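## Task

Lift the white can from the turntable and set it upright on the coaster, without shifting the remaining cans from their upright spots on the turntable.

## Robot and tools

ROBOT. Two arms, left_arm and right_arm, each with a two-finger gripper and a wrist camera (cam_left_wrist, cam_right_wrist, both 672x504). Base poses in the scene frame: left_arm at (+0.019, +0.602, 0), right_arm at (+0.017, -0.589, 0), both facing nearly straight along +x. The left gripper's fingers can fold: grip with the outer quarter of the pads, because a part held nearer the palm may slip or be squeezed unpredictably, and a fingertip pushed into a surface folds quietly and spoils the next grip. The right gripper's fingers are rigid.

FRAMES. Scene frame: origin at table-top height halfway between the nominal bases, +z up, +x away over the table, left_arm toward +y. Every hand pose, velocity, target and wrist-camera pose is given in that arm's own base frame; the table and fixed cameras use the scene frame. The gripper's +z axis points along the fingers and the fingers open along its y axis. end_effector_position is the spot between the closed pads; fingertips extend about 33 mm past it when nearly closed, about 9 mm when wide open.

ROW FORMAT (shared by execute_actions and move). Always 20 numbers covering both arms: left x, y, z (metres), qw, qx, qy, qz (w first), left gripper position, force_limit, speed; then the same ten for the right arm. The pose is an absolute place to go, in that arm's base frame. Gripper numbers run -1 to +1: position +1 is 140 mm open, about -0.8 brings the pads together, -1 closes until blocked. force_limit from -1 (about 14 N) to +1 (about 58 N); speed from -1 (about 30 mm/s) to +1 (about 250 mm/s); faster closing grips harder. Both start at +1. To keep an arm idle, repeat its last reported pose and its previous gripper numbers in every row; to hold an orientation, resend the same quaternion each row.

execute_actions: actions is a list of actions; each action is up to 15 rows, one per 1/30 s step, the last row repeating to fill 15 steps. An action is rejected for both arms if any target lies over 0.6 m from that gripper's current position along any of its axes. Each control step the commanded pose is clipped to 70 mm and 16 degrees from the measured one, so the arm may fall short; the result's Hand target shows where it is actually headed. cameras lists camera names, ["all"] or []; an empty actions list returns all images and the scene number.

move: target is one row or a list of up to 15 rows; each gripper travels in a straight line to the pose, with no collision avoidance. speed in m/s, 0.002 to 2, default 0.25 (rotation up to twice that in rad/s), one value or one per target. blend in metres rounds corners in a list; 0 stops at each. stop_force in N, 10 to 80, ends an arm's path when it feels that much push along its direction of travel; use it only slowly, not while the gripper rotates, and not when backing off a contact. zero (default true) re-zeroes the force before the move. blocking=false returns after about 0.5 s while the move continues (not allowed with stop_force). Moves stop after 10 s. The result adds a move: line such as done, off_target, moving, held or fault, plus limits=paced or limits=held.

wait: seconds 0 to 10; arms keep their last command. stop: brakes a running move. zoom_image: camera (a wrist camera in the latest images) and region [x0, y0, x1, y1] in pixels, at most 504 by 504. finished_scene: scene is the current number, 1 or 2; it cannot be undone.

RESULTS. object_status: 0 moving, 1 blocked while opening, 2 blocked while closing (something gripped), 3 reached the commanded position or pads met. Confirm a grip by reading 2. position_measured is in counts: 3 fully open, about 75 at 100 mm, 139 at 60 mm, 200 at 20 mm, 230 closed. To grip harder, raise force_limit and change position slightly (-1 to -0.98). Joint torques, external joint torques and Flange force (along gripper axes, including held weight) help detect contact; no reading means no estimate. Wrist depth gives a 7x7 grid of distances in front of each wrist camera, rows separated by /, - for none. Kept back: the last 3 steps of a call may still be running when the result arrives, so plan from your last commanded row. MOTOR HOT warns of overheating.

AVOID. Never let a can fall, tip or leave the table, and do not release a moving can. Approach contacts slowly; the arms are stiff and even slightly overshooting a firm surface can trigger a fault. Contact torque at a joint's limit (waist and shoulder 299, elbow 140, wrist joints 39.6 N m) or 144 N of outside force halts that arm for 10 s. Keep the arms apart; grabbing or pressing the other arm's fingers counts as a collision. Do not pass a gripper close to its own base, avoid long stretched-out holds that heat the motors, and do not knock the other cans on the turntable.

Each tool is called by a JSON object that holds its "name" and its "arguments", one argument or row to a line.

## Session

{"name": "execute_actions", "arguments": {
  "actions": []
}}

Scene clock: 0.00 s.
left_arm: end_effector_position=(+0.6137, -0.2790, +0.3754) position_measured=3 object_status=3 end_effector_quat_wxyz=(-0.418, +0.509, +0.744, +0.113) | right_arm: end_effector_position=(+0.4126, +0.7844, +0.2002) position_measured=3 object_status=3 end_effector_quat_wxyz=(-0.171, +0.962, -0.018, +0.214)
Joint positions: left_arm=[-0.585 0.622 1.08 0.292 2.295 -0.862] | right_arm=[1.14 0.377 1.649 -0.414 0.657 3.02]
Joint velocities: within noise
Joint torques (N m): no reading
External joint torques (N m): no reading
Flange force (N): no reading
Wrist depth (mm): cam_left_wrist=[604 604 644 897 2120 1984 1817 / 2963 657 770 748 - 636 591 / 2670 767 716 663 604 571 531 / 795 132 631 597 553 147 124 / 102 132 575 553 504 480 107 / - 562 508 494 470 442 417 / 545 510 478 458 432 411 399] | cam_right_wrist=[532 481 425 - - - - / 498 473 - 376 363 321 296 / - - - 352 355 - 239 / - 132 - 349 325 149 218 / - 132 - 362 322 297 114 / - 425 380 363 - 298 284 / - - - - - 296 -]
Hand target: left_arm +0.6137, -0.2790, +0.3754; -0.418, +0.509, +0.744, +0.113 | right_arm +0.4126, +0.7844, +0.2002; -0.171, +0.962, -0.018, +0.214
Tool commands: left_gripper/position=+1.0 left_gripper/force_limit=+1.0 left_gripper/speed=+1.0 right_gripper/position=+1.0 right_gripper/force_limit=+1.0 right_gripper/speed=+1.0

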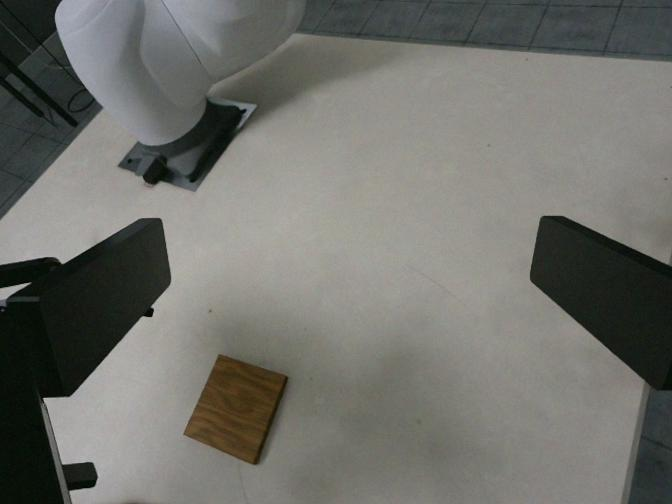

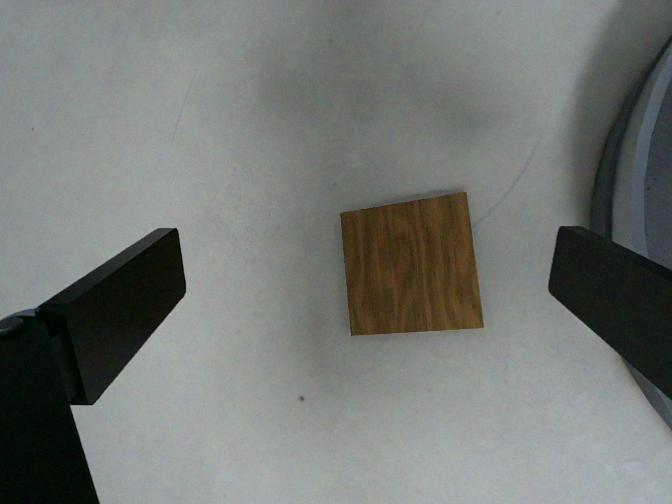

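{"name": "move", "arguments": {
  "target": [0.40,0.15,0.45,0.592,-0.476,-0.613,-0.216,1,1,1,0.47,0.56,0.46,0,1,0,0,1,1,1],
  "cameras": ["cam_right_wrist"]
}}

{"name": "wait", "arguments": {
  "seconds": 1,
  "cameras": ["cam_right_wrist"]
}}

{"name": "wait", "arguments": {
  "seconds": 1,
  "cameras": ["cam_right_wrist"]
}}

Scene clock: 2.47 s.
left_arm: end_effector_position=(+0.4000, +0.1500, +0.4500) position_measured=3 object_status=3 end_effector_quat_wxyz=(+0.592, -0.476, -0.613, -0.216) | right_arm: end_effector_position=(+0.4700, +0.5600, +0.4600) position_measured=3 object_status=3 end_effector_quat_wxyz=(+0.000, +1.000, +0.000, +0.000)
Joint positions: left_arm=[-0.275 0.137 1.894 0.914 2.164 -0.45] | right_arm=[0.825 0.283 1.208 0 1.651 2.396]
Joint torques (N m): left_arm=[-0.4 -47.23 -38.07 3.65 1.9 -0.07] | right_arm=[-1.39 -70.81 -40.68 3.95 0.04 -0.01]
External joint torques (N m): left_arm=[0.44 -3.89 1.05 0.31 -0.08 0.05] | right_arm=[1.34 -0.01 -1.29 0.32 -0.08 0.01]
Flange force (N): left_arm=[1.8 -5.4 5.8] | right_arm=[0.5 -3.4 -2.4]
Wrist depth (mm): cam_left_wrist=[- - - - - 1864 1864 / 2670 4159 - - 3666 2301 2326 / 294 3134 4325 3794 3134 2703 2351 / 288 142 3180 2670 2430 147 123 / 102 369 2301 2141 1881 1690 107 / 406 390 461 1730 1590 1502 1360 / 414 404 560 555 506 501 -] | cam_right_wrist=[544 - 543 483 479 483 - / - - - 520 511 518 - / - 597 592 545 545 544 - / - 123 610 575 578 565 132 / - 123 677 677 592 682 114 / - 789 719 - - 738 722 / - - - 754 794 764 764]
Hand target: left_arm +0.4000, +0.1500, +0.4500; +0.592, -0.476, -0.613, -0.216 | right_arm +0.4700, +0.5600, +0.4600; +0.000, +1.000, +0.000, +0.000
Off the commanded pose: left_arm 0.000 m, 0 deg | right_arm 0.000 m, 0 deg.
move: done
Images, in order (width x height): cam_right_wrist 672x504.

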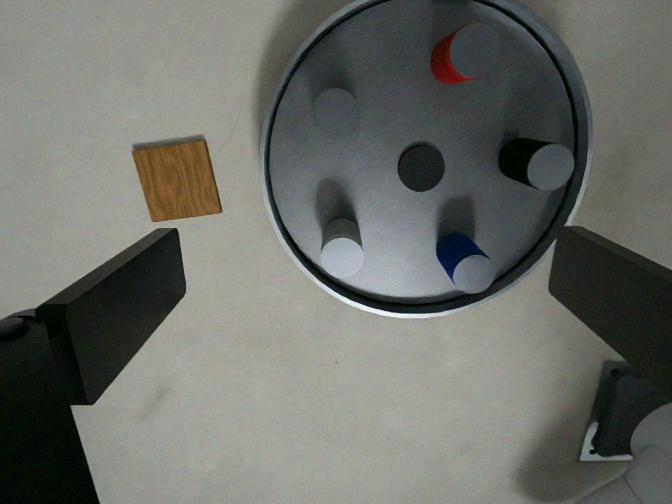

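Scene clock: 3.47 s.
left_arm: end_effector_position=(+0.4000, +0.1500, +0.4500) position_measured=3 object_status=3 end_effector_quat_wxyz=(+0.592, -0.476, -0.613, -0.216) | right_arm: end_effector_position=(+0.4700, +0.5600, +0.4600) position_measured=3 object_status=3 end_effector_quat_wxyz=(+0.000, +1.000, +0.000, +0.000)
Joint positions: left_arm=[-0.275 0.137 1.894 0.914 2.164 -0.45] | right_arm=[0.825 0.283 1.208 0 1.651 2.396]
Joint torques (N m): left_arm=[-0.6 -47.52 -38.11 3.62 1.8 -0.09] | right_arm=[-1.52 -70.4 -40.29 3.93 0.13 -0.14]
External joint torques (N m): left_arm=[0.58 -3.66 1.07 0.34 0.03 0.07] | right_arm=[1.6 -0.41 -1.74 0.35 -0.18 0.14]
Flange force (N): left_arm=[1.9 -5.0 5.7] | right_arm=[0.3 -4.0 -3.1]
Wrist depth (mm): cam_left_wrist=[2923 - 3794 3327 - 2515 2486 / 3379 3228 5845 4159 - - 2670 / 296 3046 4506 3605 3228 2884 2326 / 288 132 3134 2846 2544 147 123 / 102 368 517 2163 1948 1690 107 / 410 387 455 1690 1614 1492 1343 / 410 405 568 560 541 492 -] | cam_right_wrist=[540 - 516 489 485 485 533 / - 530 510 516 515 514 528 / - 586 551 548 562 535 603 / - 132 642 578 568 555 127 / - 132 - - - - 113 / - - 736 - - 731 - / - - 772 794 - 746 -]
Hand target: left_arm +0.4000, +0.1500, +0.4500; +0.592, -0.476, -0.613, -0.216 | right_arm +0.4700, +0.5600, +0.4600; +0.000, +1.000, +0.000, +0.000
Tool commands: left_gripper/position=+1.0 left_gripper/force_limit=+1.0 left_gripper/speed=+1.0 right_gripper/position=+1.0 right_gripper/force_limit=+1.0 right_gripper/speed=+1.0
Off the commanded pose: left_arm 0.000 m, 0 deg | right_arm 0.000 m, 0 deg.
wait: 1.00 s; at rest by 0.17 s
Images, in order (width x height): cam_right_wrist 672x504.

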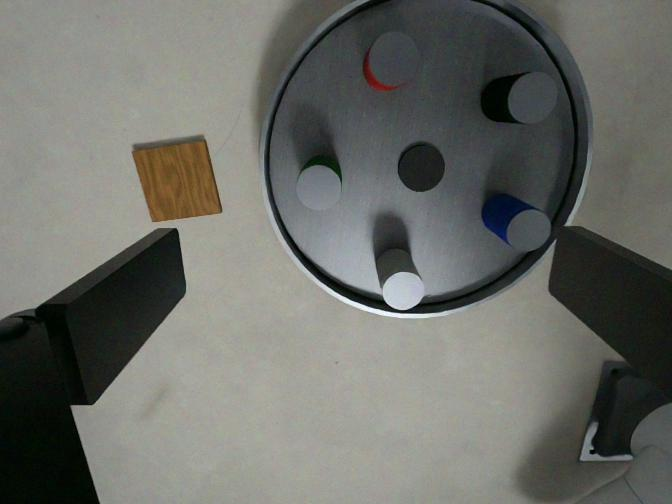

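Scene clock: 4.47 s.
left_arm: end_effector_position=(+0.4000, +0.1500, +0.4500) position_measured=3 object_status=3 end_effector_quat_wxyz=(+0.592, -0.476, -0.613, -0.216) | right_arm: end_effector_position=(+0.4700, +0.5600, +0.4600) position_measured=3 object_status=3 end_effector_quat_wxyz=(+0.000, +1.000, +0.000, +0.000)
Joint positions: left_arm=[-0.275 0.137 1.894 0.914 2.164 -0.45] | right_arm=[0.825 0.283 1.208 0 1.651 2.396]
Joint torques (N m): left_arm=[-0.11 -47.31 -37.96 3.62 1.83 -0.07] | right_arm=[-1.43 -71.34 -40.41 3.98 0.02 -0.11]
External joint torques (N m): left_arm=[0.12 -3.76 0.95 0.33 -0.01 0.06] | right_arm=[1.67 0.62 -1.67 0.31 -0.07 0.11]
Flange force (N): left_arm=[1.7 -5.5 5.1] | right_arm=[1.3 -5.3 -3.2]
Wrist depth (mm): cam_left_wrist=[2773 - 3327 3277 - 2884 - / 2230 3180 - 3666 - 2923 2738 / 294 2846 4915 4005 3327 2809 2326 / 289 137 3180 2670 2544 147 123 / 102 368 2141 2163 1966 1677 107 / 411 388 458 1730 1579 1471 1360 / 408 408 563 557 - 1492 -] | cam_right_wrist=[- - 535 490 482 487 547 / - 575 555 509 508 518 560 / - 598 589 548 548 551 - / - 123 - 583 574 574 132 / - 123 - - 653 690 114 / - 736 749 741 - 726 - / - - 803 800 803 - -]
Hand target: left_arm +0.4000, +0.1500, +0.4500; +0.592, -0.476, -0.613, -0.216 | right_arm +0.4700, +0.5600, +0.4600; +0.000, +1.000, +0.000, +0.000
Tool commands: left_gripper/position=+1.0 left_gripper/force_limit=+1.0 left_gripper/speed=+1.0 right_gripper/position=+1.0 right_gripper/force_limit=+1.0 right_gripper/speed=+1.0
Off the commanded pose: left_arm 0.000 m, 0 deg | right_arm 0.000 m, 0 deg.
wait: 1.00 s; at rest by 0.17 s
Images, in order (width x height): cam_right_wrist 672x504.

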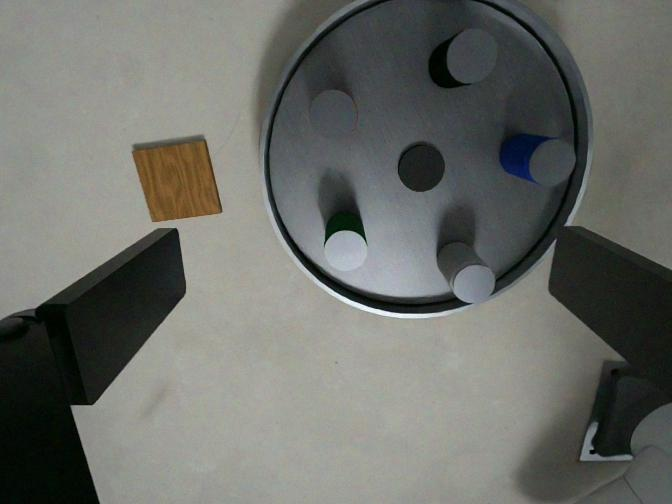

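{"name": "move", "arguments": {
  "target": [0.40,0.15,0.45,0.592,-0.476,-0.613,-0.216,1,1,1,0.451,0.595,0.1,0,1,0,0,1,-0.5,-0.5]
}}

{"name": "wait", "arguments": {
  "seconds": 3.6
}}

Scene clock: 6.37 s.
left_arm: end_effector_position=(+0.4000, +0.1500, +0.4500) position_measured=3 object_status=3 end_effector_quat_wxyz=(+0.592, -0.476, -0.613, -0.216) | right_arm: end_effector_position=(+0.4510, +0.5950, +0.0999) position_measured=3 object_status=3 end_effector_quat_wxyz=(+0.000, +1.000, +0.000, +0.000)
Joint positions: left_arm=[-0.275 0.137 1.894 0.914 2.164 -0.45] | right_arm=[0.876 0.438 1.661 0 1.043 2.447]
Joint torques (N m): left_arm=[-0.34 -47.18 -38.14 3.61 1.87 -0.12] | right_arm=[-1.78 -79.59 -34.7 3.28 0.13 -0.09]
External joint torques (N m): left_arm=[0.38 -3.99 1.12 0.35 -0.05 0.1] | right_arm=[1.65 -1.25 -1.92 0.44 -0.17 0.09]
Flange force (N): left_arm=[1.9 -5.6 5.9] | right_arm=[-0.4 -3.3 -2.3]
Wrist depth (mm): cam_left_wrist=[- - 3605 3729 - 2606 1848 / 283 3666 3488 - 2773 - 3090 / 295 3046 4602 4159 3180 2846 2515 / 290 136 3180 2703 2351 147 123 / 102 369 2185 2100 1897 1703 106 / 408 389 458 1773 1602 1471 1352 / 409 406 548 550 516 499 -] | cam_right_wrist=[- 208 158 158 81 82 81 / 223 217 167 168 - 85 170 / 227 229 179 179 179 179 174 / 235 123 190 191 191 188 177 / - 123 201 204 201 202 113 / - - 196 215 167 217 217 / - 315 312 219 136 232 231]
Hand target: left_arm +0.4000, +0.1500, +0.4500; +0.592, -0.476, -0.613, -0.216 | right_arm +0.4510, +0.5950, +0.1000; +0.000, +1.000, +0.000, +0.000
Off the commanded pose: left_arm 0.000 m, 0 deg | right_arm 0.000 m, 0 deg.
move: done

Scene clock: 9.97 s.
left_arm: end_effector_position=(+0.4000, +0.1500, +0.4500) position_measured=3 object_status=3 end_effector_quat_wxyz=(+0.592, -0.476, -0.613, -0.216) | right_arm: end_effector_position=(+0.4510, +0.5950, +0.1000) position_measured=3 object_status=3 end_effector_quat_wxyz=(+0.000, +1.000, +0.000, +0.000)
Joint positions: left_arm=[-0.275 0.137 1.894 0.914 2.164 -0.45] | right_arm=[0.876 0.438 1.661 0 1.043 2.447]
Joint torques (N m): left_arm=[-0.21 -47.23 -38.18 3.6 1.83 -0.1] | right_arm=[-1.79 -79.52 -35.01 3.28 0.08 0.02]
External joint torques (N m): left_arm=[0.2 -3.93 1.16 0.36 -0.01 0.08] | right_arm=[1.79 -1.57 -1.76 0.46 -0.12 -0.02]
Flange force (N): left_arm=[1.7 -5.8 5.7] | right_arm=[-0.9 -2.7 -2.5]
Wrist depth (mm): cam_left_wrist=[- - - 3605 2430 2515 2606 / - 4414 - - 2403 2703 - / 295 3004 4325 3862 3134 2738 2486 / 288 142 3180 2773 2430 147 123 / 102 370 2163 2100 1931 1651 107 / - 388 457 1690 1664 1481 1360 / 410 408 556 541 516 485 -] | cam_right_wrist=[211 207 158 160 162 160 159 / 219 214 167 169 168 168 168 / 227 232 179 179 179 179 176 / 235 143 189 190 191 187 176 / - 123 200 198 194 202 114 / - 275 199 212 130 218 214 / - - - 132 - 235 201]
Hand target: left_arm +0.4000, +0.1500, +0.4500; +0.592, -0.476, -0.613, -0.216 | right_arm +0.4510, +0.5950, +0.1000; +0.000, +1.000, +0.000, +0.000
Tool commands: left_gripper/position=+1.0 left_gripper/force_limit=+1.0 left_gripper/speed=+1.0 right_gripper/position=+1.0 right_gripper/force_limit=-0.5 right_gripper/speed=-0.5
Off the commanded pose: left_arm 0.000 m, 0 deg | right_arm 0.000 m, 0 deg.
wait: 3.60 s; at rest by 0.17 s

{"name": "wait", "arguments": {
  "seconds": 1.33,
  "cameras": ["cam_right_wrist"]
}}

Scene clock: 11.37 s.
left_arm: end_effector_position=(+0.4000, +0.1500, +0.4500) position_measured=3 object_status=3 end_effector_quat_wxyz=(+0.592, -0.476, -0.613, -0.216) | right_arm: end_effector_position=(+0.4510, +0.5950, +0.1000) position_measured=3 object_status=3 end_effector_quat_wxyz=(+0.000, +1.000, +0.000, +0.000)
Joint positions: left_arm=[-0.275 0.137 1.894 0.914 2.164 -0.45] | right_arm=[0.876 0.438 1.661 0 1.043 2.447]
Joint torques (N m): left_arm=[-0.54 -47.29 -37.97 3.63 1.87 -0.06] | right_arm=[-1.69 -80.28 -34.79 3.33 0.03 -0.07]
External joint torques (N m): left_arm=[0.53 -3.86 0.94 0.33 -0.05 0.05] | right_arm=[1.75 -0.53 -1.76 0.39 -0.06 0.07]
Flange force (N): left_arm=[2.0 -5.1 5.7] | right_arm=[0.0 -4.0 -1.8]
Wrist depth (mm): cam_left_wrist=[- 3729 - 2544 - 2738 2301 / 301 4005 - 2773 - 3004 3090 / 294 2846 4159 3488 3327 2809 2637 / 288 142 4325 2738 2430 147 117 / 102 368 2207 2163 2003 1690 107 / 408 388 454 1716 1590 1471 1360 / 410 407 489 553 529 489 -] | cam_right_wrist=[207 207 158 160 162 160 159 / 220 217 167 169 169 169 168 / 226 231 179 177 179 179 175 / 235 143 188 118 187 188 176 / - 123 174 103 198 203 113 / - 285 191 110 214 219 218 / - 307 308 229 234 202 185]
Hand target: left_arm +0.4000, +0.1500, +0.4500; +0.592, -0.476, -0.613, -0.216 | right_arm +0.4510, +0.5950, +0.1000; +0.000, +1.000, +0.000, +0.000
Tool commands: left_gripper/position=+1.0 left_gripper/force_limit=+1.0 left_gripper/speed=+1.0 right_gripper/position=+1.0 right_gripper/force_limit=-0.5 right_gripper/speed=-0.5
Off the commanded pose: left_arm 0.000 m, 0 deg | right_arm 0.000 m, 0 deg.
wait: 1.33 s; at rest by 0.10 s
Images, in order (width x height): cam_right_wrist 672x504.

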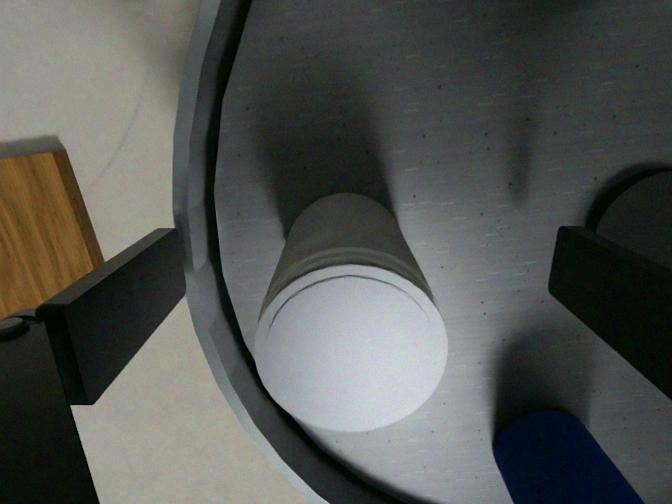

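{"name": "move", "arguments": {
  "target": [0.40,0.15,0.45,0.592,-0.476,-0.613,-0.216,1,1,1,0.451,0.602,0.1,0,1,0,0,0.15,-0.5,-0.5]
}}

{"name": "wait", "arguments": {
  "seconds": 6,
  "cameras": ["cam_right_wrist"]
}}

Scene clock: 12.53 s.
left_arm: end_effector_position=(+0.4000, +0.1500, +0.4500) position_measured=3 object_status=3 end_effector_quat_wxyz=(+0.592, -0.476, -0.613, -0.216) | right_arm: end_effector_position=(+0.4510, +0.6020, +0.1000) position_measured=110 object_status=0 end_effector_quat_wxyz=(+0.000, +1.000, +0.000, +0.000)
Joint positions: left_arm=[-0.275 0.137 1.894 0.914 2.164 -0.45] | right_arm=[0.882 0.446 1.649 0 1.047 2.453]
Joint torques (N m): left_arm=[-0.46 -47.16 -38.3 3.62 1.89 -0.12] | right_arm=[-2.01 -80.57 -35.05 3.31 0.08 -0.04]
External joint torques (N m): left_arm=[0.44 -3.91 1.29 0.34 -0.08 0.1] | right_arm=[2.29 -1.32 -1.69 0.44 -0.12 0.04]
Flange force (N): left_arm=[1.7 -5.6 6.2] | right_arm=[-1.3 -3.4 -2.2]
Wrist depth (mm): cam_left_wrist=[2403 3545 - 2637 2575 - - / 2430 3004 - 3090 - - 2923 / 294 3004 4806 3488 3277 2773 2430 / 289 142 3134 2670 2515 147 124 / 102 368 2277 2163 1948 1730 107 / 408 386 458 1703 1614 1471 1343 / 411 406 560 559 506 489 -] | cam_right_wrist=[208 203 158 158 - 80 156 / 220 - 167 169 - 86 169 / 223 230 175 178 182 178 175 / 235 248 162 191 188 185 183 / - 91 136 203 203 125 89 / - - - 219 199 - - / - - 310 226 158 - -]
Hand target: left_arm +0.4000, +0.1500, +0.4500; +0.592, -0.476, -0.613, -0.216 | right_arm +0.4510, +0.6020, +0.1000; +0.000, +1.000, +0.000, +0.000
Off the commanded pose: left_arm 0.000 m, 0 deg | right_arm 0.000 m, 0 deg.
move: done

Scene clock: 18.53 s.
left_arm: end_effector_position=(+0.4000, +0.1500, +0.4500) position_measured=3 object_status=3 end_effector_quat_wxyz=(+0.592, -0.476, -0.613, -0.216) | right_arm: end_effector_position=(+0.4510, +0.6020, +0.1000) position_measured=110 object_status=3 end_effector_quat_wxyz=(+0.000, +1.000, +0.000, +0.000)
Joint positions: left_arm=[-0.275 0.137 1.894 0.914 2.164 -0.45] | right_arm=[0.882 0.446 1.649 0 1.047 2.453]
Joint torques (N m): left_arm=[-0.04 -47.18 -38.07 3.6 1.86 -0.06] | right_arm=[-1.47 -80.58 -35.01 3.24 -0.01 -0.11]
External joint torques (N m): left_arm=[0.05 -3.92 1.06 0.36 -0.04 0.05] | right_arm=[1.66 -1.05 -1.51 0.48 -0.01 0.11]
Flange force (N): left_arm=[1.6 -5.9 5.4] | right_arm=[-0.7 -2.9 -2.1]
Wrist depth (mm): cam_left_wrist=[- - - - 2963 2773 2277 / 285 4414 4806 3545 4081 3488 3046 / 293 3004 4159 3729 3228 2809 2458 / 289 142 3488 2773 2403 147 124 / 102 370 2163 2185 1984 1773 107 / 408 387 459 1690 1602 1492 1335 / 408 410 562 556 537 490 -] | cam_right_wrist=[- 208 158 159 81 - 158 / - 220 167 169 85 - 170 / 225 234 175 178 - 90 175 / 236 246 162 190 188 186 185 / - - 136 204 203 125 89 / - - - 218 184 - - / - - 309 226 153 139 -]
Hand target: left_arm +0.4000, +0.1500, +0.4500; +0.592, -0.476, -0.613, -0.216 | right_arm +0.4510, +0.6020, +0.1000; +0.000, +1.000, +0.000, +0.000
Tool commands: left_gripper/position=+1.0 left_gripper/force_limit=+1.0 left_gripper/speed=+1.0 right_gripper/position=+0.15 right_gripper/force_limit=-0.5 right_gripper/speed=-0.5
Off the commanded pose: left_arm 0.000 m, 0 deg | right_arm 0.000 m, 0 deg.
wait: 6.00 s; at rest by 0.17 s
Images, in order (width x height): cam_right_wrist 672x504.

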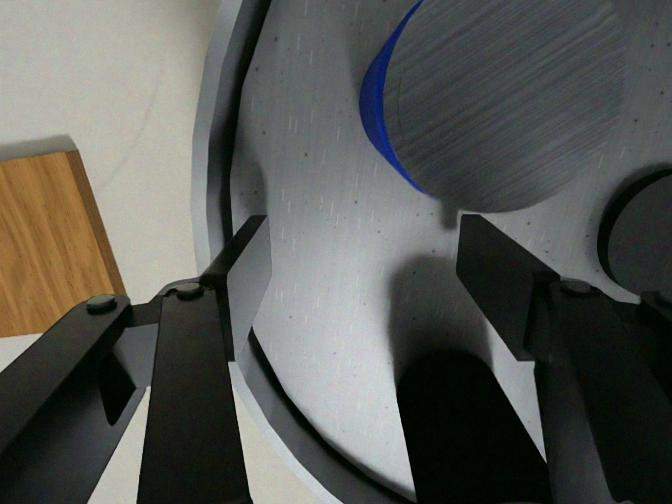

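{"name": "execute_actions", "arguments": {
  "actions": [
    [[0.40,0.15,0.45,0.592,-0.476,-0.613,-0.216,1,1,1,0.451,0.602,0.1,0,1,0,0,0.7,-0.5,0.3]]
  ]
}}

{"name": "wait", "arguments": {
  "seconds": 0.6
}}

{"name": "execute_actions", "arguments": {
  "actions": [
    [[0.40,0.15,0.45,0.592,-0.476,-0.613,-0.216,1,1,1,0.451,0.602,0.1,0,1,0,0,0.15,-0.5,-0.5]]
  ],
  "cameras": ["cam_right_wrist"]
}}

Scene clock: 19.03 s.
left_arm: end_effector_position=(+0.4000, +0.1500, +0.4500) position_measured=3 object_status=3 end_effector_quat_wxyz=(+0.592, -0.476, -0.613, -0.216) | right_arm: end_effector_position=(+0.4510, +0.6020, +0.1000) position_measured=41 object_status=0 end_effector_quat_wxyz=(+0.000, +1.000, +0.000, +0.000)
Joint positions: left_arm=[-0.275 0.137 1.894 0.914 2.164 -0.45] | right_arm=[0.882 0.446 1.648 0 1.047 2.453]
Joint torques (N m): left_arm=[-0.36 -46.99 -38.08 3.61 1.86 -0.1] | right_arm=[-1.84 -80.89 -35.01 3.38 0.14 -0.05]
External joint torques (N m): left_arm=[0.34 -4.16 1.05 0.35 -0.04 0.09] | right_arm=[1.7 -0.53 -1.6 0.34 -0.18 0.05]
Flange force (N): left_arm=[2.0 -5.8 5.9] | right_arm=[-0.2 -3.6 -1.4]
Wrist depth (mm): cam_left_wrist=[- - - 4081 - 2515 2403 / 3134 4159 - 3862 3134 2738 - / 293 3277 4506 3932 3379 2809 2430 / 288 137 3327 2703 2351 148 123 / 102 367 2185 2141 1948 - 107 / 405 388 459 1787 1602 1502 1369 / 409 408 552 556 516 497 -] | cam_right_wrist=[- 208 158 160 161 160 159 / - - 167 169 169 169 168 / 224 - 176 175 92 179 175 / 235 129 186 - - 131 179 / - 110 201 202 - 203 104 / - - 281 218 217 212 96 / - - 298 225 236 174 -]
Hand target: left_arm +0.4000, +0.1500, +0.4500; +0.592, -0.476, -0.613, -0.216 | right_arm +0.4510, +0.6020, +0.1000; +0.000, +1.000, +0.000, +0.000
Off the commanded pose: left_arm 0.000 m, 0 deg | right_arm 0.000 m, 0 deg.
Kept back: 3 steps.
Step readings (end_effector_position of left_arm | right_arm):
0: (+0.4000, +0.1500, +0.4500) | (+0.4510, +0.6020, +0.1000)
1: (+0.4000, +0.1500, +0.4500) | (+0.4510, +0.6020, +0.1000)
2: (+0.4000, +0.1500, +0.4500) | (+0.4510, +0.6020, +0.1000)
4: (+0.4000, +0.1500, +0.4500) | (+0.4510, +0.6020, +0.1000)
8: (+0.4000, +0.1500, +0.4500) | (+0.4510, +0.6019, +0.1000)

Scene clock: 19.73 s.
left_arm: end_effector_position=(+0.4000, +0.1500, +0.4500) position_measured=3 object_status=3 end_effector_quat_wxyz=(+0.592, -0.476, -0.613, -0.216) | right_arm: end_effector_position=(+0.4510, +0.6020, +0.1000) position_measured=41 object_status=3 end_effector_quat_wxyz=(+0.000, +1.000, +0.000, +0.000)
Joint positions: left_arm=[-0.275 0.137 1.894 0.914 2.164 -0.45] | right_arm=[0.882 0.446 1.649 0 1.047 2.453]
Joint torques (N m): left_arm=[-0.55 -47.05 -38.17 3.66 1.87 -0.09] | right_arm=[-1.8 -81.11 -34.95 3.34 0.08 0.02]
External joint torques (N m): left_arm=[0.52 -3.95 1.17 0.3 -0.05 0.07] | right_arm=[1.68 -0.66 -1.68 0.38 -0.11 -0.02]
Flange force (N): left_arm=[1.8 -5.5 6.1] | right_arm=[-0.1 -3.5 -1.7]
Wrist depth (mm): cam_left_wrist=[- - - - 3134 2923 - / 289 3932 - - 4241 2846 4005 / 293 2846 4506 3932 3379 2703 2377 / 290 142 3228 2703 2458 147 123 / 102 371 2207 2120 1817 1730 107 / 407 386 466 1677 1626 1471 1327 / 411 404 483 563 519 506 -] | cam_right_wrist=[- 211 158 160 161 160 159 / 218 217 167 169 169 168 168 / 224 235 175 179 179 178 176 / 235 129 187 190 187 151 179 / - 110 202 198 139 203 104 / - - - 214 112 215 96 / - - 312 208 - 232 -]
Hand target: left_arm +0.4000, +0.1500, +0.4500; +0.592, -0.476, -0.613, -0.216 | right_arm +0.4510, +0.6020, +0.1000; +0.000, +1.000, +0.000, +0.000
Tool commands: left_gripper/position=+1.0 left_gripper/force_limit=+1.0 left_gripper/speed=+1.0 right_gripper/position=+0.7 right_gripper/force_limit=-0.5 right_gripper/speed=+0.3
Off the commanded pose: left_arm 0.000 m, 0 deg | right_arm 0.000 m, 0 deg.
wait: 0.60 s; at rest by 0.07 s

Scene clock: 20.13 s.
left_arm: end_effector_position=(+0.4000, +0.1500, +0.4500) position_measured=3 object_status=3 end_effector_quat_wxyz=(+0.592, -0.476, -0.613, -0.216) | right_arm: end_effector_position=(+0.4509, +0.6020, +0.0999) position_measured=86 object_status=0 end_effector_quat_wxyz=(+0.000, +1.000, +0.000, +0.000)
Joint positions: left_arm=[-0.275 0.137 1.894 0.914 2.164 -0.45] | right_arm=[0.882 0.446 1.649 0 1.047 2.453]
Joint torques (N m): left_arm=[-0.5 -47.23 -38.1 3.67 1.85 -0.07] | right_arm=[-1.51 -81.2 -34.87 3.35 0.18 -0.07]
External joint torques (N m): left_arm=[0.48 -3.93 1.07 0.29 -0.02 0.06] | right_arm=[1.33 -0.77 -1.84 0.37 -0.22 0.07]
Flange force (N): left_arm=[1.8 -5.5 5.8] | right_arm=[0.2 -3.4 -1.8]
Wrist depth (mm): cam_left_wrist=[- - - - 2637 - 2163 / 288 3433 - - - - 2884 / 293 2773 4325 4081 3134 2670 2430 / 288 142 3327 2884 2544 147 117 / 102 372 2163 2141 2060 1730 106 / 405 386 455 1677 1626 1451 1352 / 410 407 566 546 510 489 -] | cam_right_wrist=[208 208 156 158 123 100 160 / 216 221 167 169 168 169 168 / 224 - 175 179 179 179 177 / 236 242 186 191 190 143 181 / - - 198 203 198 123 87 / - - 214 215 150 145 - / - - 300 215 128 125 -]
Hand target: left_arm +0.4000, +0.1500, +0.4500; +0.592, -0.476, -0.613, -0.216 | right_arm +0.4510, +0.6020, +0.1000; +0.000, +1.000, +0.000, +0.000
Off the commanded pose: left_arm 0.000 m, 0 deg | right_arm 0.000 m, 0 deg.
Kept back: 3 steps.
Step readings (end_effector_position of left_arm | right_arm):
0: (+0.4000, +0.1500, +0.4500) | (+0.4510, +0.6020, +0.1000)
1: (+0.4000, +0.1500, +0.4500) | (+0.4510, +0.6020, +0.1000)
2: (+0.4000, +0.1500, +0.4500) | (+0.4510, +0.6020, +0.1000)
4: (+0.4000, +0.1500, +0.4500) | (+0.4510, +0.6021, +0.1000)
8: (+0.4000, +0.1500, +0.4500) | (+0.4509, +0.6020, +0.0999)
Images, in order (width x height): cam_right_wrist 672x504.

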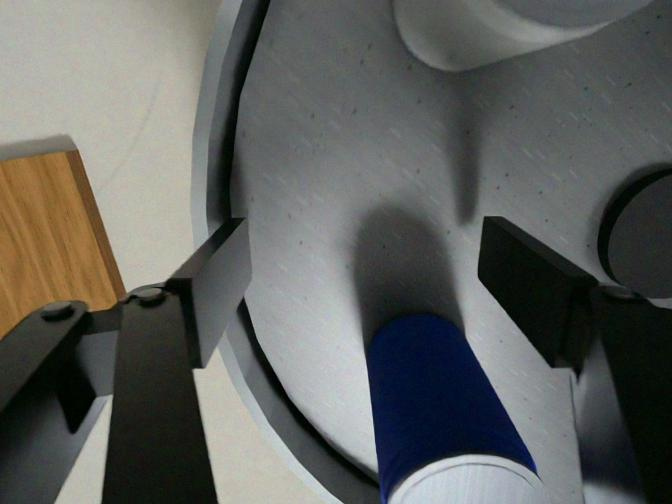

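{"name": "wait", "arguments": {
  "seconds": 0.5
}}

{"name": "execute_actions", "arguments": {
  "actions": [
    [[0.40,0.15,0.45,0.592,-0.476,-0.613,-0.216,1,1,1,0.451,0.602,0.1,0,1,0,0,-1,-0.5,-0.5]]
  ],
  "cameras": ["cam_right_wrist"]
}}

{"name": "move", "arguments": {
  "target": [0.40,0.15,0.45,0.592,-0.476,-0.613,-0.216,1,1,1,0.451,0.602,0.25,0,1,0,0,-1,-0.5,-0.5],
  "cameras": ["cam_right_wrist"]
}}

Scene clock: 20.73 s.
left_arm: end_effector_position=(+0.4000, +0.1500, +0.4500) position_measured=3 object_status=3 end_effector_quat_wxyz=(+0.592, -0.476, -0.613, -0.216) | right_arm: end_effector_position=(+0.4510, +0.6020, +0.1000) position_measured=110 object_status=3 end_effector_quat_wxyz=(+0.000, +1.000, +0.000, +0.000)
Joint positions: left_arm=[-0.275 0.137 1.894 0.914 2.164 -0.45] | right_arm=[0.882 0.446 1.649 0 1.047 2.453]
Joint torques (N m): left_arm=[-0.38 -47.38 -38.09 3.63 1.8 -0.05] | right_arm=[-1.74 -81.07 -35.08 3.34 0.06 -0.02]
External joint torques (N m): left_arm=[0.36 -3.72 1.08 0.33 0.02 0.04] | right_arm=[1.61 -1.03 -1.77 0.4 -0.1 0.02]
Flange force (N): left_arm=[1.7 -5.3 5.5] | right_arm=[-0.3 -3.3 -2.1]
Wrist depth (mm): cam_left_wrist=[4806 - - 2403 2963 2606 2377 / 3134 3666 5030 - 3277 4241 2458 / 294 2846 4506 3932 3277 2846 2301 / 288 142 3134 2846 2458 147 123 / 102 369 2253 2207 1914 1703 107 / 407 389 457 1802 1638 1492 1343 / 410 406 566 559 515 486 -] | cam_right_wrist=[- 207 158 - 82 157 159 / 217 221 165 - 84 164 169 / 223 232 175 91 90 174 174 / 236 232 162 191 168 184 181 / - 91 136 203 203 124 89 / - - - 219 212 - - / - - - 225 227 - -]
Hand target: left_arm +0.4000, +0.1500, +0.4500; +0.592, -0.476, -0.613, -0.216 | right_arm +0.4510, +0.6020, +0.1000; +0.000, +1.000, +0.000, +0.000
Tool commands: left_gripper/position=+1.0 left_gripper/force_limit=+1.0 left_gripper/speed=+1.0 right_gripper/position=+0.15 right_gripper/force_limit=-0.5 right_gripper/speed=-0.5
Off the commanded pose: left_arm 0.000 m, 0 deg | right_arm 0.000 m, 0 deg.
wait: 0.50 s; at rest by 0.23 s

Scene clock: 21.13 s.
left_arm: end_effector_position=(+0.4000, +0.1500, +0.4500) position_measured=3 object_status=3 end_effector_quat_wxyz=(+0.592, -0.476, -0.613, -0.216) | right_arm: end_effector_position=(+0.4510, +0.6020, +0.1001) position_measured=154 object_status=0 end_effector_quat_wxyz=(+0.000, +1.000, +0.000, +0.000)
Joint positions: left_arm=[-0.275 0.137 1.894 0.914 2.164 -0.45] | right_arm=[0.882 0.446 1.649 0 1.047 2.453]
Joint torques (N m): left_arm=[-0.46 -46.95 -38.06 3.63 1.85 -0.09] | right_arm=[-1.46 -77.97 -33.81 3.29 0.01 -0.02]
External joint torques (N m): left_arm=[0.43 -4.12 1.05 0.33 -0.03 0.08] | right_arm=[1.54 -2.91 -2.53 0.4 -0.05 0.01]
Flange force (N): left_arm=[2.0 -5.7 5.9] | right_arm=[-0.8 -2.4 -4.3]
Wrist depth (mm): cam_left_wrist=[- - - 3729 - - - / 293 2637 4005 4806 - 4602 2846 / 295 2884 4602 4081 3228 2846 2430 / 288 142 3134 2773 2515 147 123 / 102 368 524 2185 1948 1703 106 / 403 388 458 1758 1626 1451 1352 / 409 409 568 565 529 511 -] | cam_right_wrist=[208 - 158 160 161 159 159 / 222 221 167 169 169 168 168 / 224 232 175 93 93 179 174 / 235 246 166 95 95 190 182 / 248 - 94 103 103 - - / - - - 218 219 - - / - - - 226 235 - -]
Hand target: left_arm +0.4000, +0.1500, +0.4500; +0.592, -0.476, -0.613, -0.216 | right_arm +0.4510, +0.6020, +0.1000; +0.000, +1.000, +0.000, +0.000
Off the commanded pose: left_arm 0.000 m, 0 deg | right_arm 0.000 m, 0 deg.
Kept back: 3 steps.
Step readings (end_effector_position of left_arm | right_arm):
0: (+0.4000, +0.1500, +0.4500) | (+0.4510, +0.6020, +0.1000)
1: (+0.4000, +0.1500, +0.4500) | (+0.4510, +0.6020, +0.1000)
2: (+0.4000, +0.1500, +0.4500) | (+0.4510, +0.6020, +0.1000)
4: (+0.4000, +0.1500, +0.4500) | (+0.4510, +0.6020, +0.1000)
8: (+0.4000, +0.1500, +0.4500) | (+0.4510, +0.6020, +0.1000)
Images, in order (width x height): cam_right_wrist 672x504.

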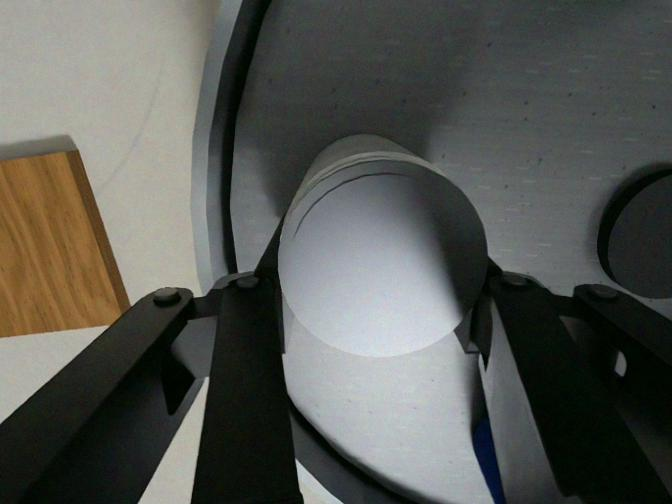

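Scene clock: 22.37 s.
left_arm: end_effector_position=(+0.4000, +0.1500, +0.4500) position_measured=3 object_status=3 end_effector_quat_wxyz=(+0.592, -0.476, -0.613, -0.216) | right_arm: end_effector_position=(+0.4510, +0.6020, +0.2500) position_measured=154 object_status=2 end_effector_quat_wxyz=(+0.000, +1.000, +0.000, +0.000)
Joint positions: left_arm=[-0.275 0.137 1.894 0.914 2.164 -0.45] | right_arm=[0.882 0.351 1.495 0 1.295 2.453]
Joint torques (N m): left_arm=[-0.37 -47.22 -38.16 3.6 1.88 -0.1] | right_arm=[-2.08 -77.86 -39.5 3.69 -0.01 -0.05]
External joint torques (N m): left_arm=[0.32 -3.87 1.14 0.36 -0.05 0.08] | right_arm=[1.96 1.29 -1.28 0.45 -0.04 0.05]
Flange force (N): left_arm=[1.8 -5.5 5.8] | right_arm=[0.8 -5.5 -1.0]
Wrist depth (mm): cam_left_wrist=[- - 3488 - 2606 2100 1848 / - 3794 3379 - 2963 3046 2100 / 292 3004 5407 4005 3228 2846 2377 / 289 132 3180 2670 2515 147 123 / 102 368 2301 2253 1881 1773 107 / 406 388 458 1716 1590 1590 1319 / 410 407 560 562 520 493 -] | cam_right_wrist=[- - 342 294 287 294 295 / 363 369 317 310 317 312 313 / 379 369 380 93 93 325 331 / - 392 395 95 95 348 350 / - - 94 103 103 - 94 / - - - - - - - / - - - - - - -]
Hand target: left_arm +0.4000, +0.1500, +0.4500; +0.592, -0.476, -0.613, -0.216 | right_arm +0.4510, +0.6020, +0.2500; +0.000, +1.000, +0.000, +0.000
Off the commanded pose: left_arm 0.000 m, 0 deg | right_arm 0.000 m, 0 deg.
move: done
Images, in order (width x height): cam_right_wrist 672x504.

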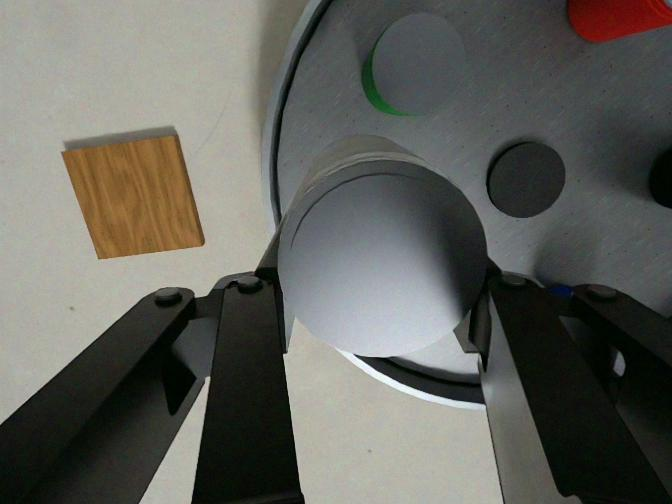

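{"name": "move", "arguments": {
  "target": [
    [0.40,0.15,0.45,0.592,-0.476,-0.613,-0.216,1,1,1,0.4155,0.804,0.14,0,1,0,0,-1,-0.5,-0.5],
    [0.40,0.15,0.45,0.592,-0.476,-0.613,-0.216,1,1,1,0.4155,0.804,0.08,0,1,0,0,-1,-0.5,-0.5]
  ],
  "cameras": ["cam_right_wrist"]
}}

Scene clock: 24.23 s.
left_arm: end_effector_position=(+0.4000, +0.1500, +0.4500) position_measured=3 object_status=3 end_effector_quat_wxyz=(+0.592, -0.476, -0.613, -0.216) | right_arm: end_effector_position=(+0.4155, +0.8040, +0.0799) position_measured=154 object_status=2 end_effector_quat_wxyz=(+0.000, +1.000, +0.000, +0.000)
Joint positions: left_arm=[-0.275 0.137 1.894 0.914 2.164 -0.45] | right_arm=[1.056 0.682 1.295 0 1.164 2.626]
Joint torques (N m): left_arm=[-0.29 -47.13 -38.08 3.57 1.83 -0.1] | right_arm=[-1.44 -104.65 -38.02 3.58 0.13 -0.04]
External joint torques (N m): left_arm=[0.27 -4.03 1.05 0.39 -0.01 0.09] | right_arm=[1.61 0.05 -0.83 0.37 -0.16 0.04]
Flange force (N): left_arm=[2.0 -5.7 5.7] | right_arm=[-0.6 -2.8 -0.4]
Wrist depth (mm): cam_left_wrist=[- - - 3488 2515 - - / 292 3666 3862 4005 2884 - 2703 / 293 3090 4915 3932 2923 2773 2458 / 290 142 3228 2773 2458 148 117 / 102 368 2100 2163 1914 1703 107 / 407 390 457 1716 1602 1512 1360 / 410 403 562 569 525 487 -] | cam_right_wrist=[- 192 189 189 188 188 188 / 202 201 195 188 190 198 196 / 211 - 198 92 93 215 - / - 224 - 97 95 226 215 / - - 94 103 103 - - / - - - 251 - - - / - - - - - - -]
Hand target: left_arm +0.4000, +0.1500, +0.4500; +0.592, -0.476, -0.613, -0.216 | right_arm +0.4155, +0.8040, +0.0800; +0.000, +1.000, +0.000, +0.000
Off the commanded pose: left_arm 0.000 m, 0 deg | right_arm 0.000 m, 0 deg.
move: done
Images, in order (width x height): cam_right_wrist 672x504.

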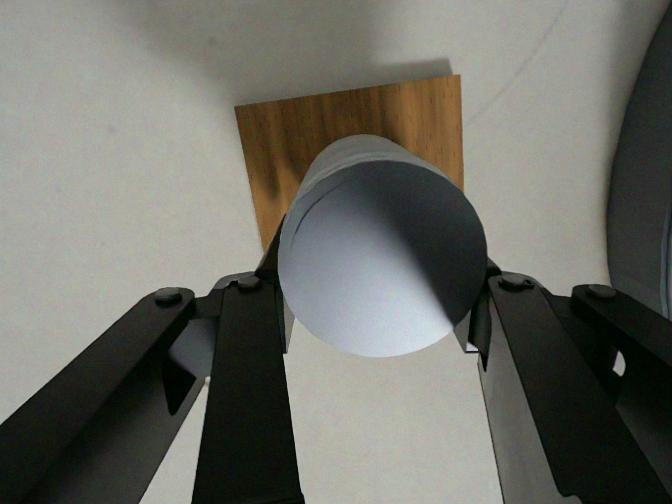

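{"name": "move", "arguments": {
  "target": [0.40,0.15,0.45,0.592,-0.476,-0.613,-0.216,1,1,1,0.4155,0.804,0.045,0,1,0,0,-1,-0.5,-0.5],
  "stop_force": 10,
  "speed": 0.015
}}

Scene clock: 26.30 s.
left_arm: end_effector_position=(+0.4000, +0.1500, +0.4500) position_measured=3 object_status=3 end_effector_quat_wxyz=(+0.592, -0.476, -0.613, -0.216) | right_arm: end_effector_position=(+0.4156, +0.8041, +0.0590) position_measured=154 object_status=2 end_effector_quat_wxyz=(+0.000, +1.000, +0.000, +0.000)
Joint positions: left_arm=[-0.275 0.137 1.894 0.914 2.164 -0.45] | right_arm=[1.056 0.697 1.311 0 1.134 2.626]
Joint torques (N m): left_arm=[-0.27 -47 -38.03 3.59 1.86 -0.03] | right_arm=[-2.85 -81.31 -25.57 3.49 -0.71 -0.12]
External joint torques (N m): left_arm=[0.28 -4.1 1.03 0.36 -0.04 0.02] | right_arm=[2.81 -24.1 -12.81 0.4 0.68 0.12]
Flange force (N): left_arm=[1.9 -5.8 5.7] | right_arm=[-3.3 -0.7 -27.1]
Wrist depth (mm): cam_left_wrist=[- - - 2703 2773 2846 - / 301 4602 3228 3046 - 3004 2515 / 296 3090 4702 3605 3228 2773 2403 / 290 142 3090 2809 2377 147 117 / 102 368 2207 2185 1948 1744 107 / 407 387 459 1677 1651 1502 1423 / 410 405 559 557 520 502 -] | cam_right_wrist=[172 171 172 170 171 168 169 / 183 181 176 170 168 - 181 / 191 192 187 93 93 194 188 / 204 204 - 95 95 203 199 / - 91 94 103 103 - - / - - - 233 - - - / - - - 257 - - -]
Hand target: left_arm +0.4000, +0.1500, +0.4500; +0.592, -0.476, -0.613, -0.216 | right_arm +0.4156, +0.8041, +0.0590; +0.000, +1.000, +0.000, +0.000
Off the commanded pose: left_arm 0.000 m, 0 deg | right_arm 0.014 m, 0 deg.
move: contact (right_arm)

{"name": "move", "arguments": {
  "target": [
    [0.40,0.15,0.45,0.592,-0.476,-0.613,-0.216,1,1,1,0.4156,0.804,0.060,0,1,0,0,0.4,-0.5,-0.6],
    [0.40,0.15,0.45,0.592,-0.476,-0.613,-0.216,1,1,1,0.4156,0.804,0.22,0,1,0,0,0.4,-0.5,-0.6]
  ],
  "cameras": ["cam_right_wrist"]
}}

Scene clock: 28.30 s.
left_arm: end_effector_position=(+0.4000, +0.1500, +0.4500) position_measured=3 object_status=3 end_effector_quat_wxyz=(+0.592, -0.476, -0.613, -0.216) | right_arm: end_effector_position=(+0.4156, +0.8040, +0.2200) position_measured=78 object_status=3 end_effector_quat_wxyz=(+0.000, +1.000, +0.000, +0.000)
Joint positions: left_arm=[-0.275 0.137 1.894 0.914 2.164 -0.45] | right_arm=[1.056 0.611 1.153 0 1.377 2.626]
Joint torques (N m): left_arm=[-0.52 -47.11 -38 3.54 1.87 -0.08] | right_arm=[-1.59 -100.11 -39.5 3.76 0.05 -0.04]
External joint torques (N m): left_arm=[0.5 -3.93 1 0.42 -0.05 0.07] | right_arm=[1.41 -2.06 -2.29 0.47 -0.08 0.04]
Flange force (N): left_arm=[2.1 -5.2 5.8] | right_arm=[-0.1 -3.3 -3.5]
Wrist depth (mm): cam_left_wrist=[- - - - 2301 2670 2575 / 296 3277 4702 3666 3932 3545 1730 / 293 2923 2923 4005 3180 2670 2403 / 289 142 3090 2738 2430 147 124 / 102 370 2185 2163 1931 1703 107 / 407 388 456 1744 1545 1502 1386 / 408 408 552 552 526 463 -] | cam_right_wrist=[- 314 315 - 313 - 267 / - - - 326 323 274 282 / 354 - - 334 341 297 297 / 379 - 137 - - 148 309 / - 91 112 420 411 118 87 / - - 422 - - 432 - / - - 481 481 - - -]
Hand target: left_arm +0.4000, +0.1500, +0.4500; +0.592, -0.476, -0.613, -0.216 | right_arm +0.4156, +0.8040, +0.2200; +0.000, +1.000, +0.000, +0.000
Off the commanded pose: left_arm 0.000 m, 0 deg | right_arm 0.000 m, 0 deg.
move: done
Images, in order (width x height): cam_right_wrist 672x504.

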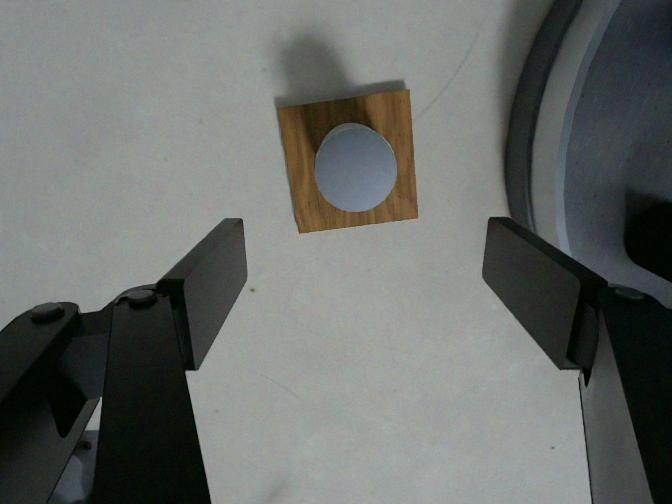

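{"name": "finished_scene", "arguments": {
  "scene": 2
}}

The scene is finished: the task was done.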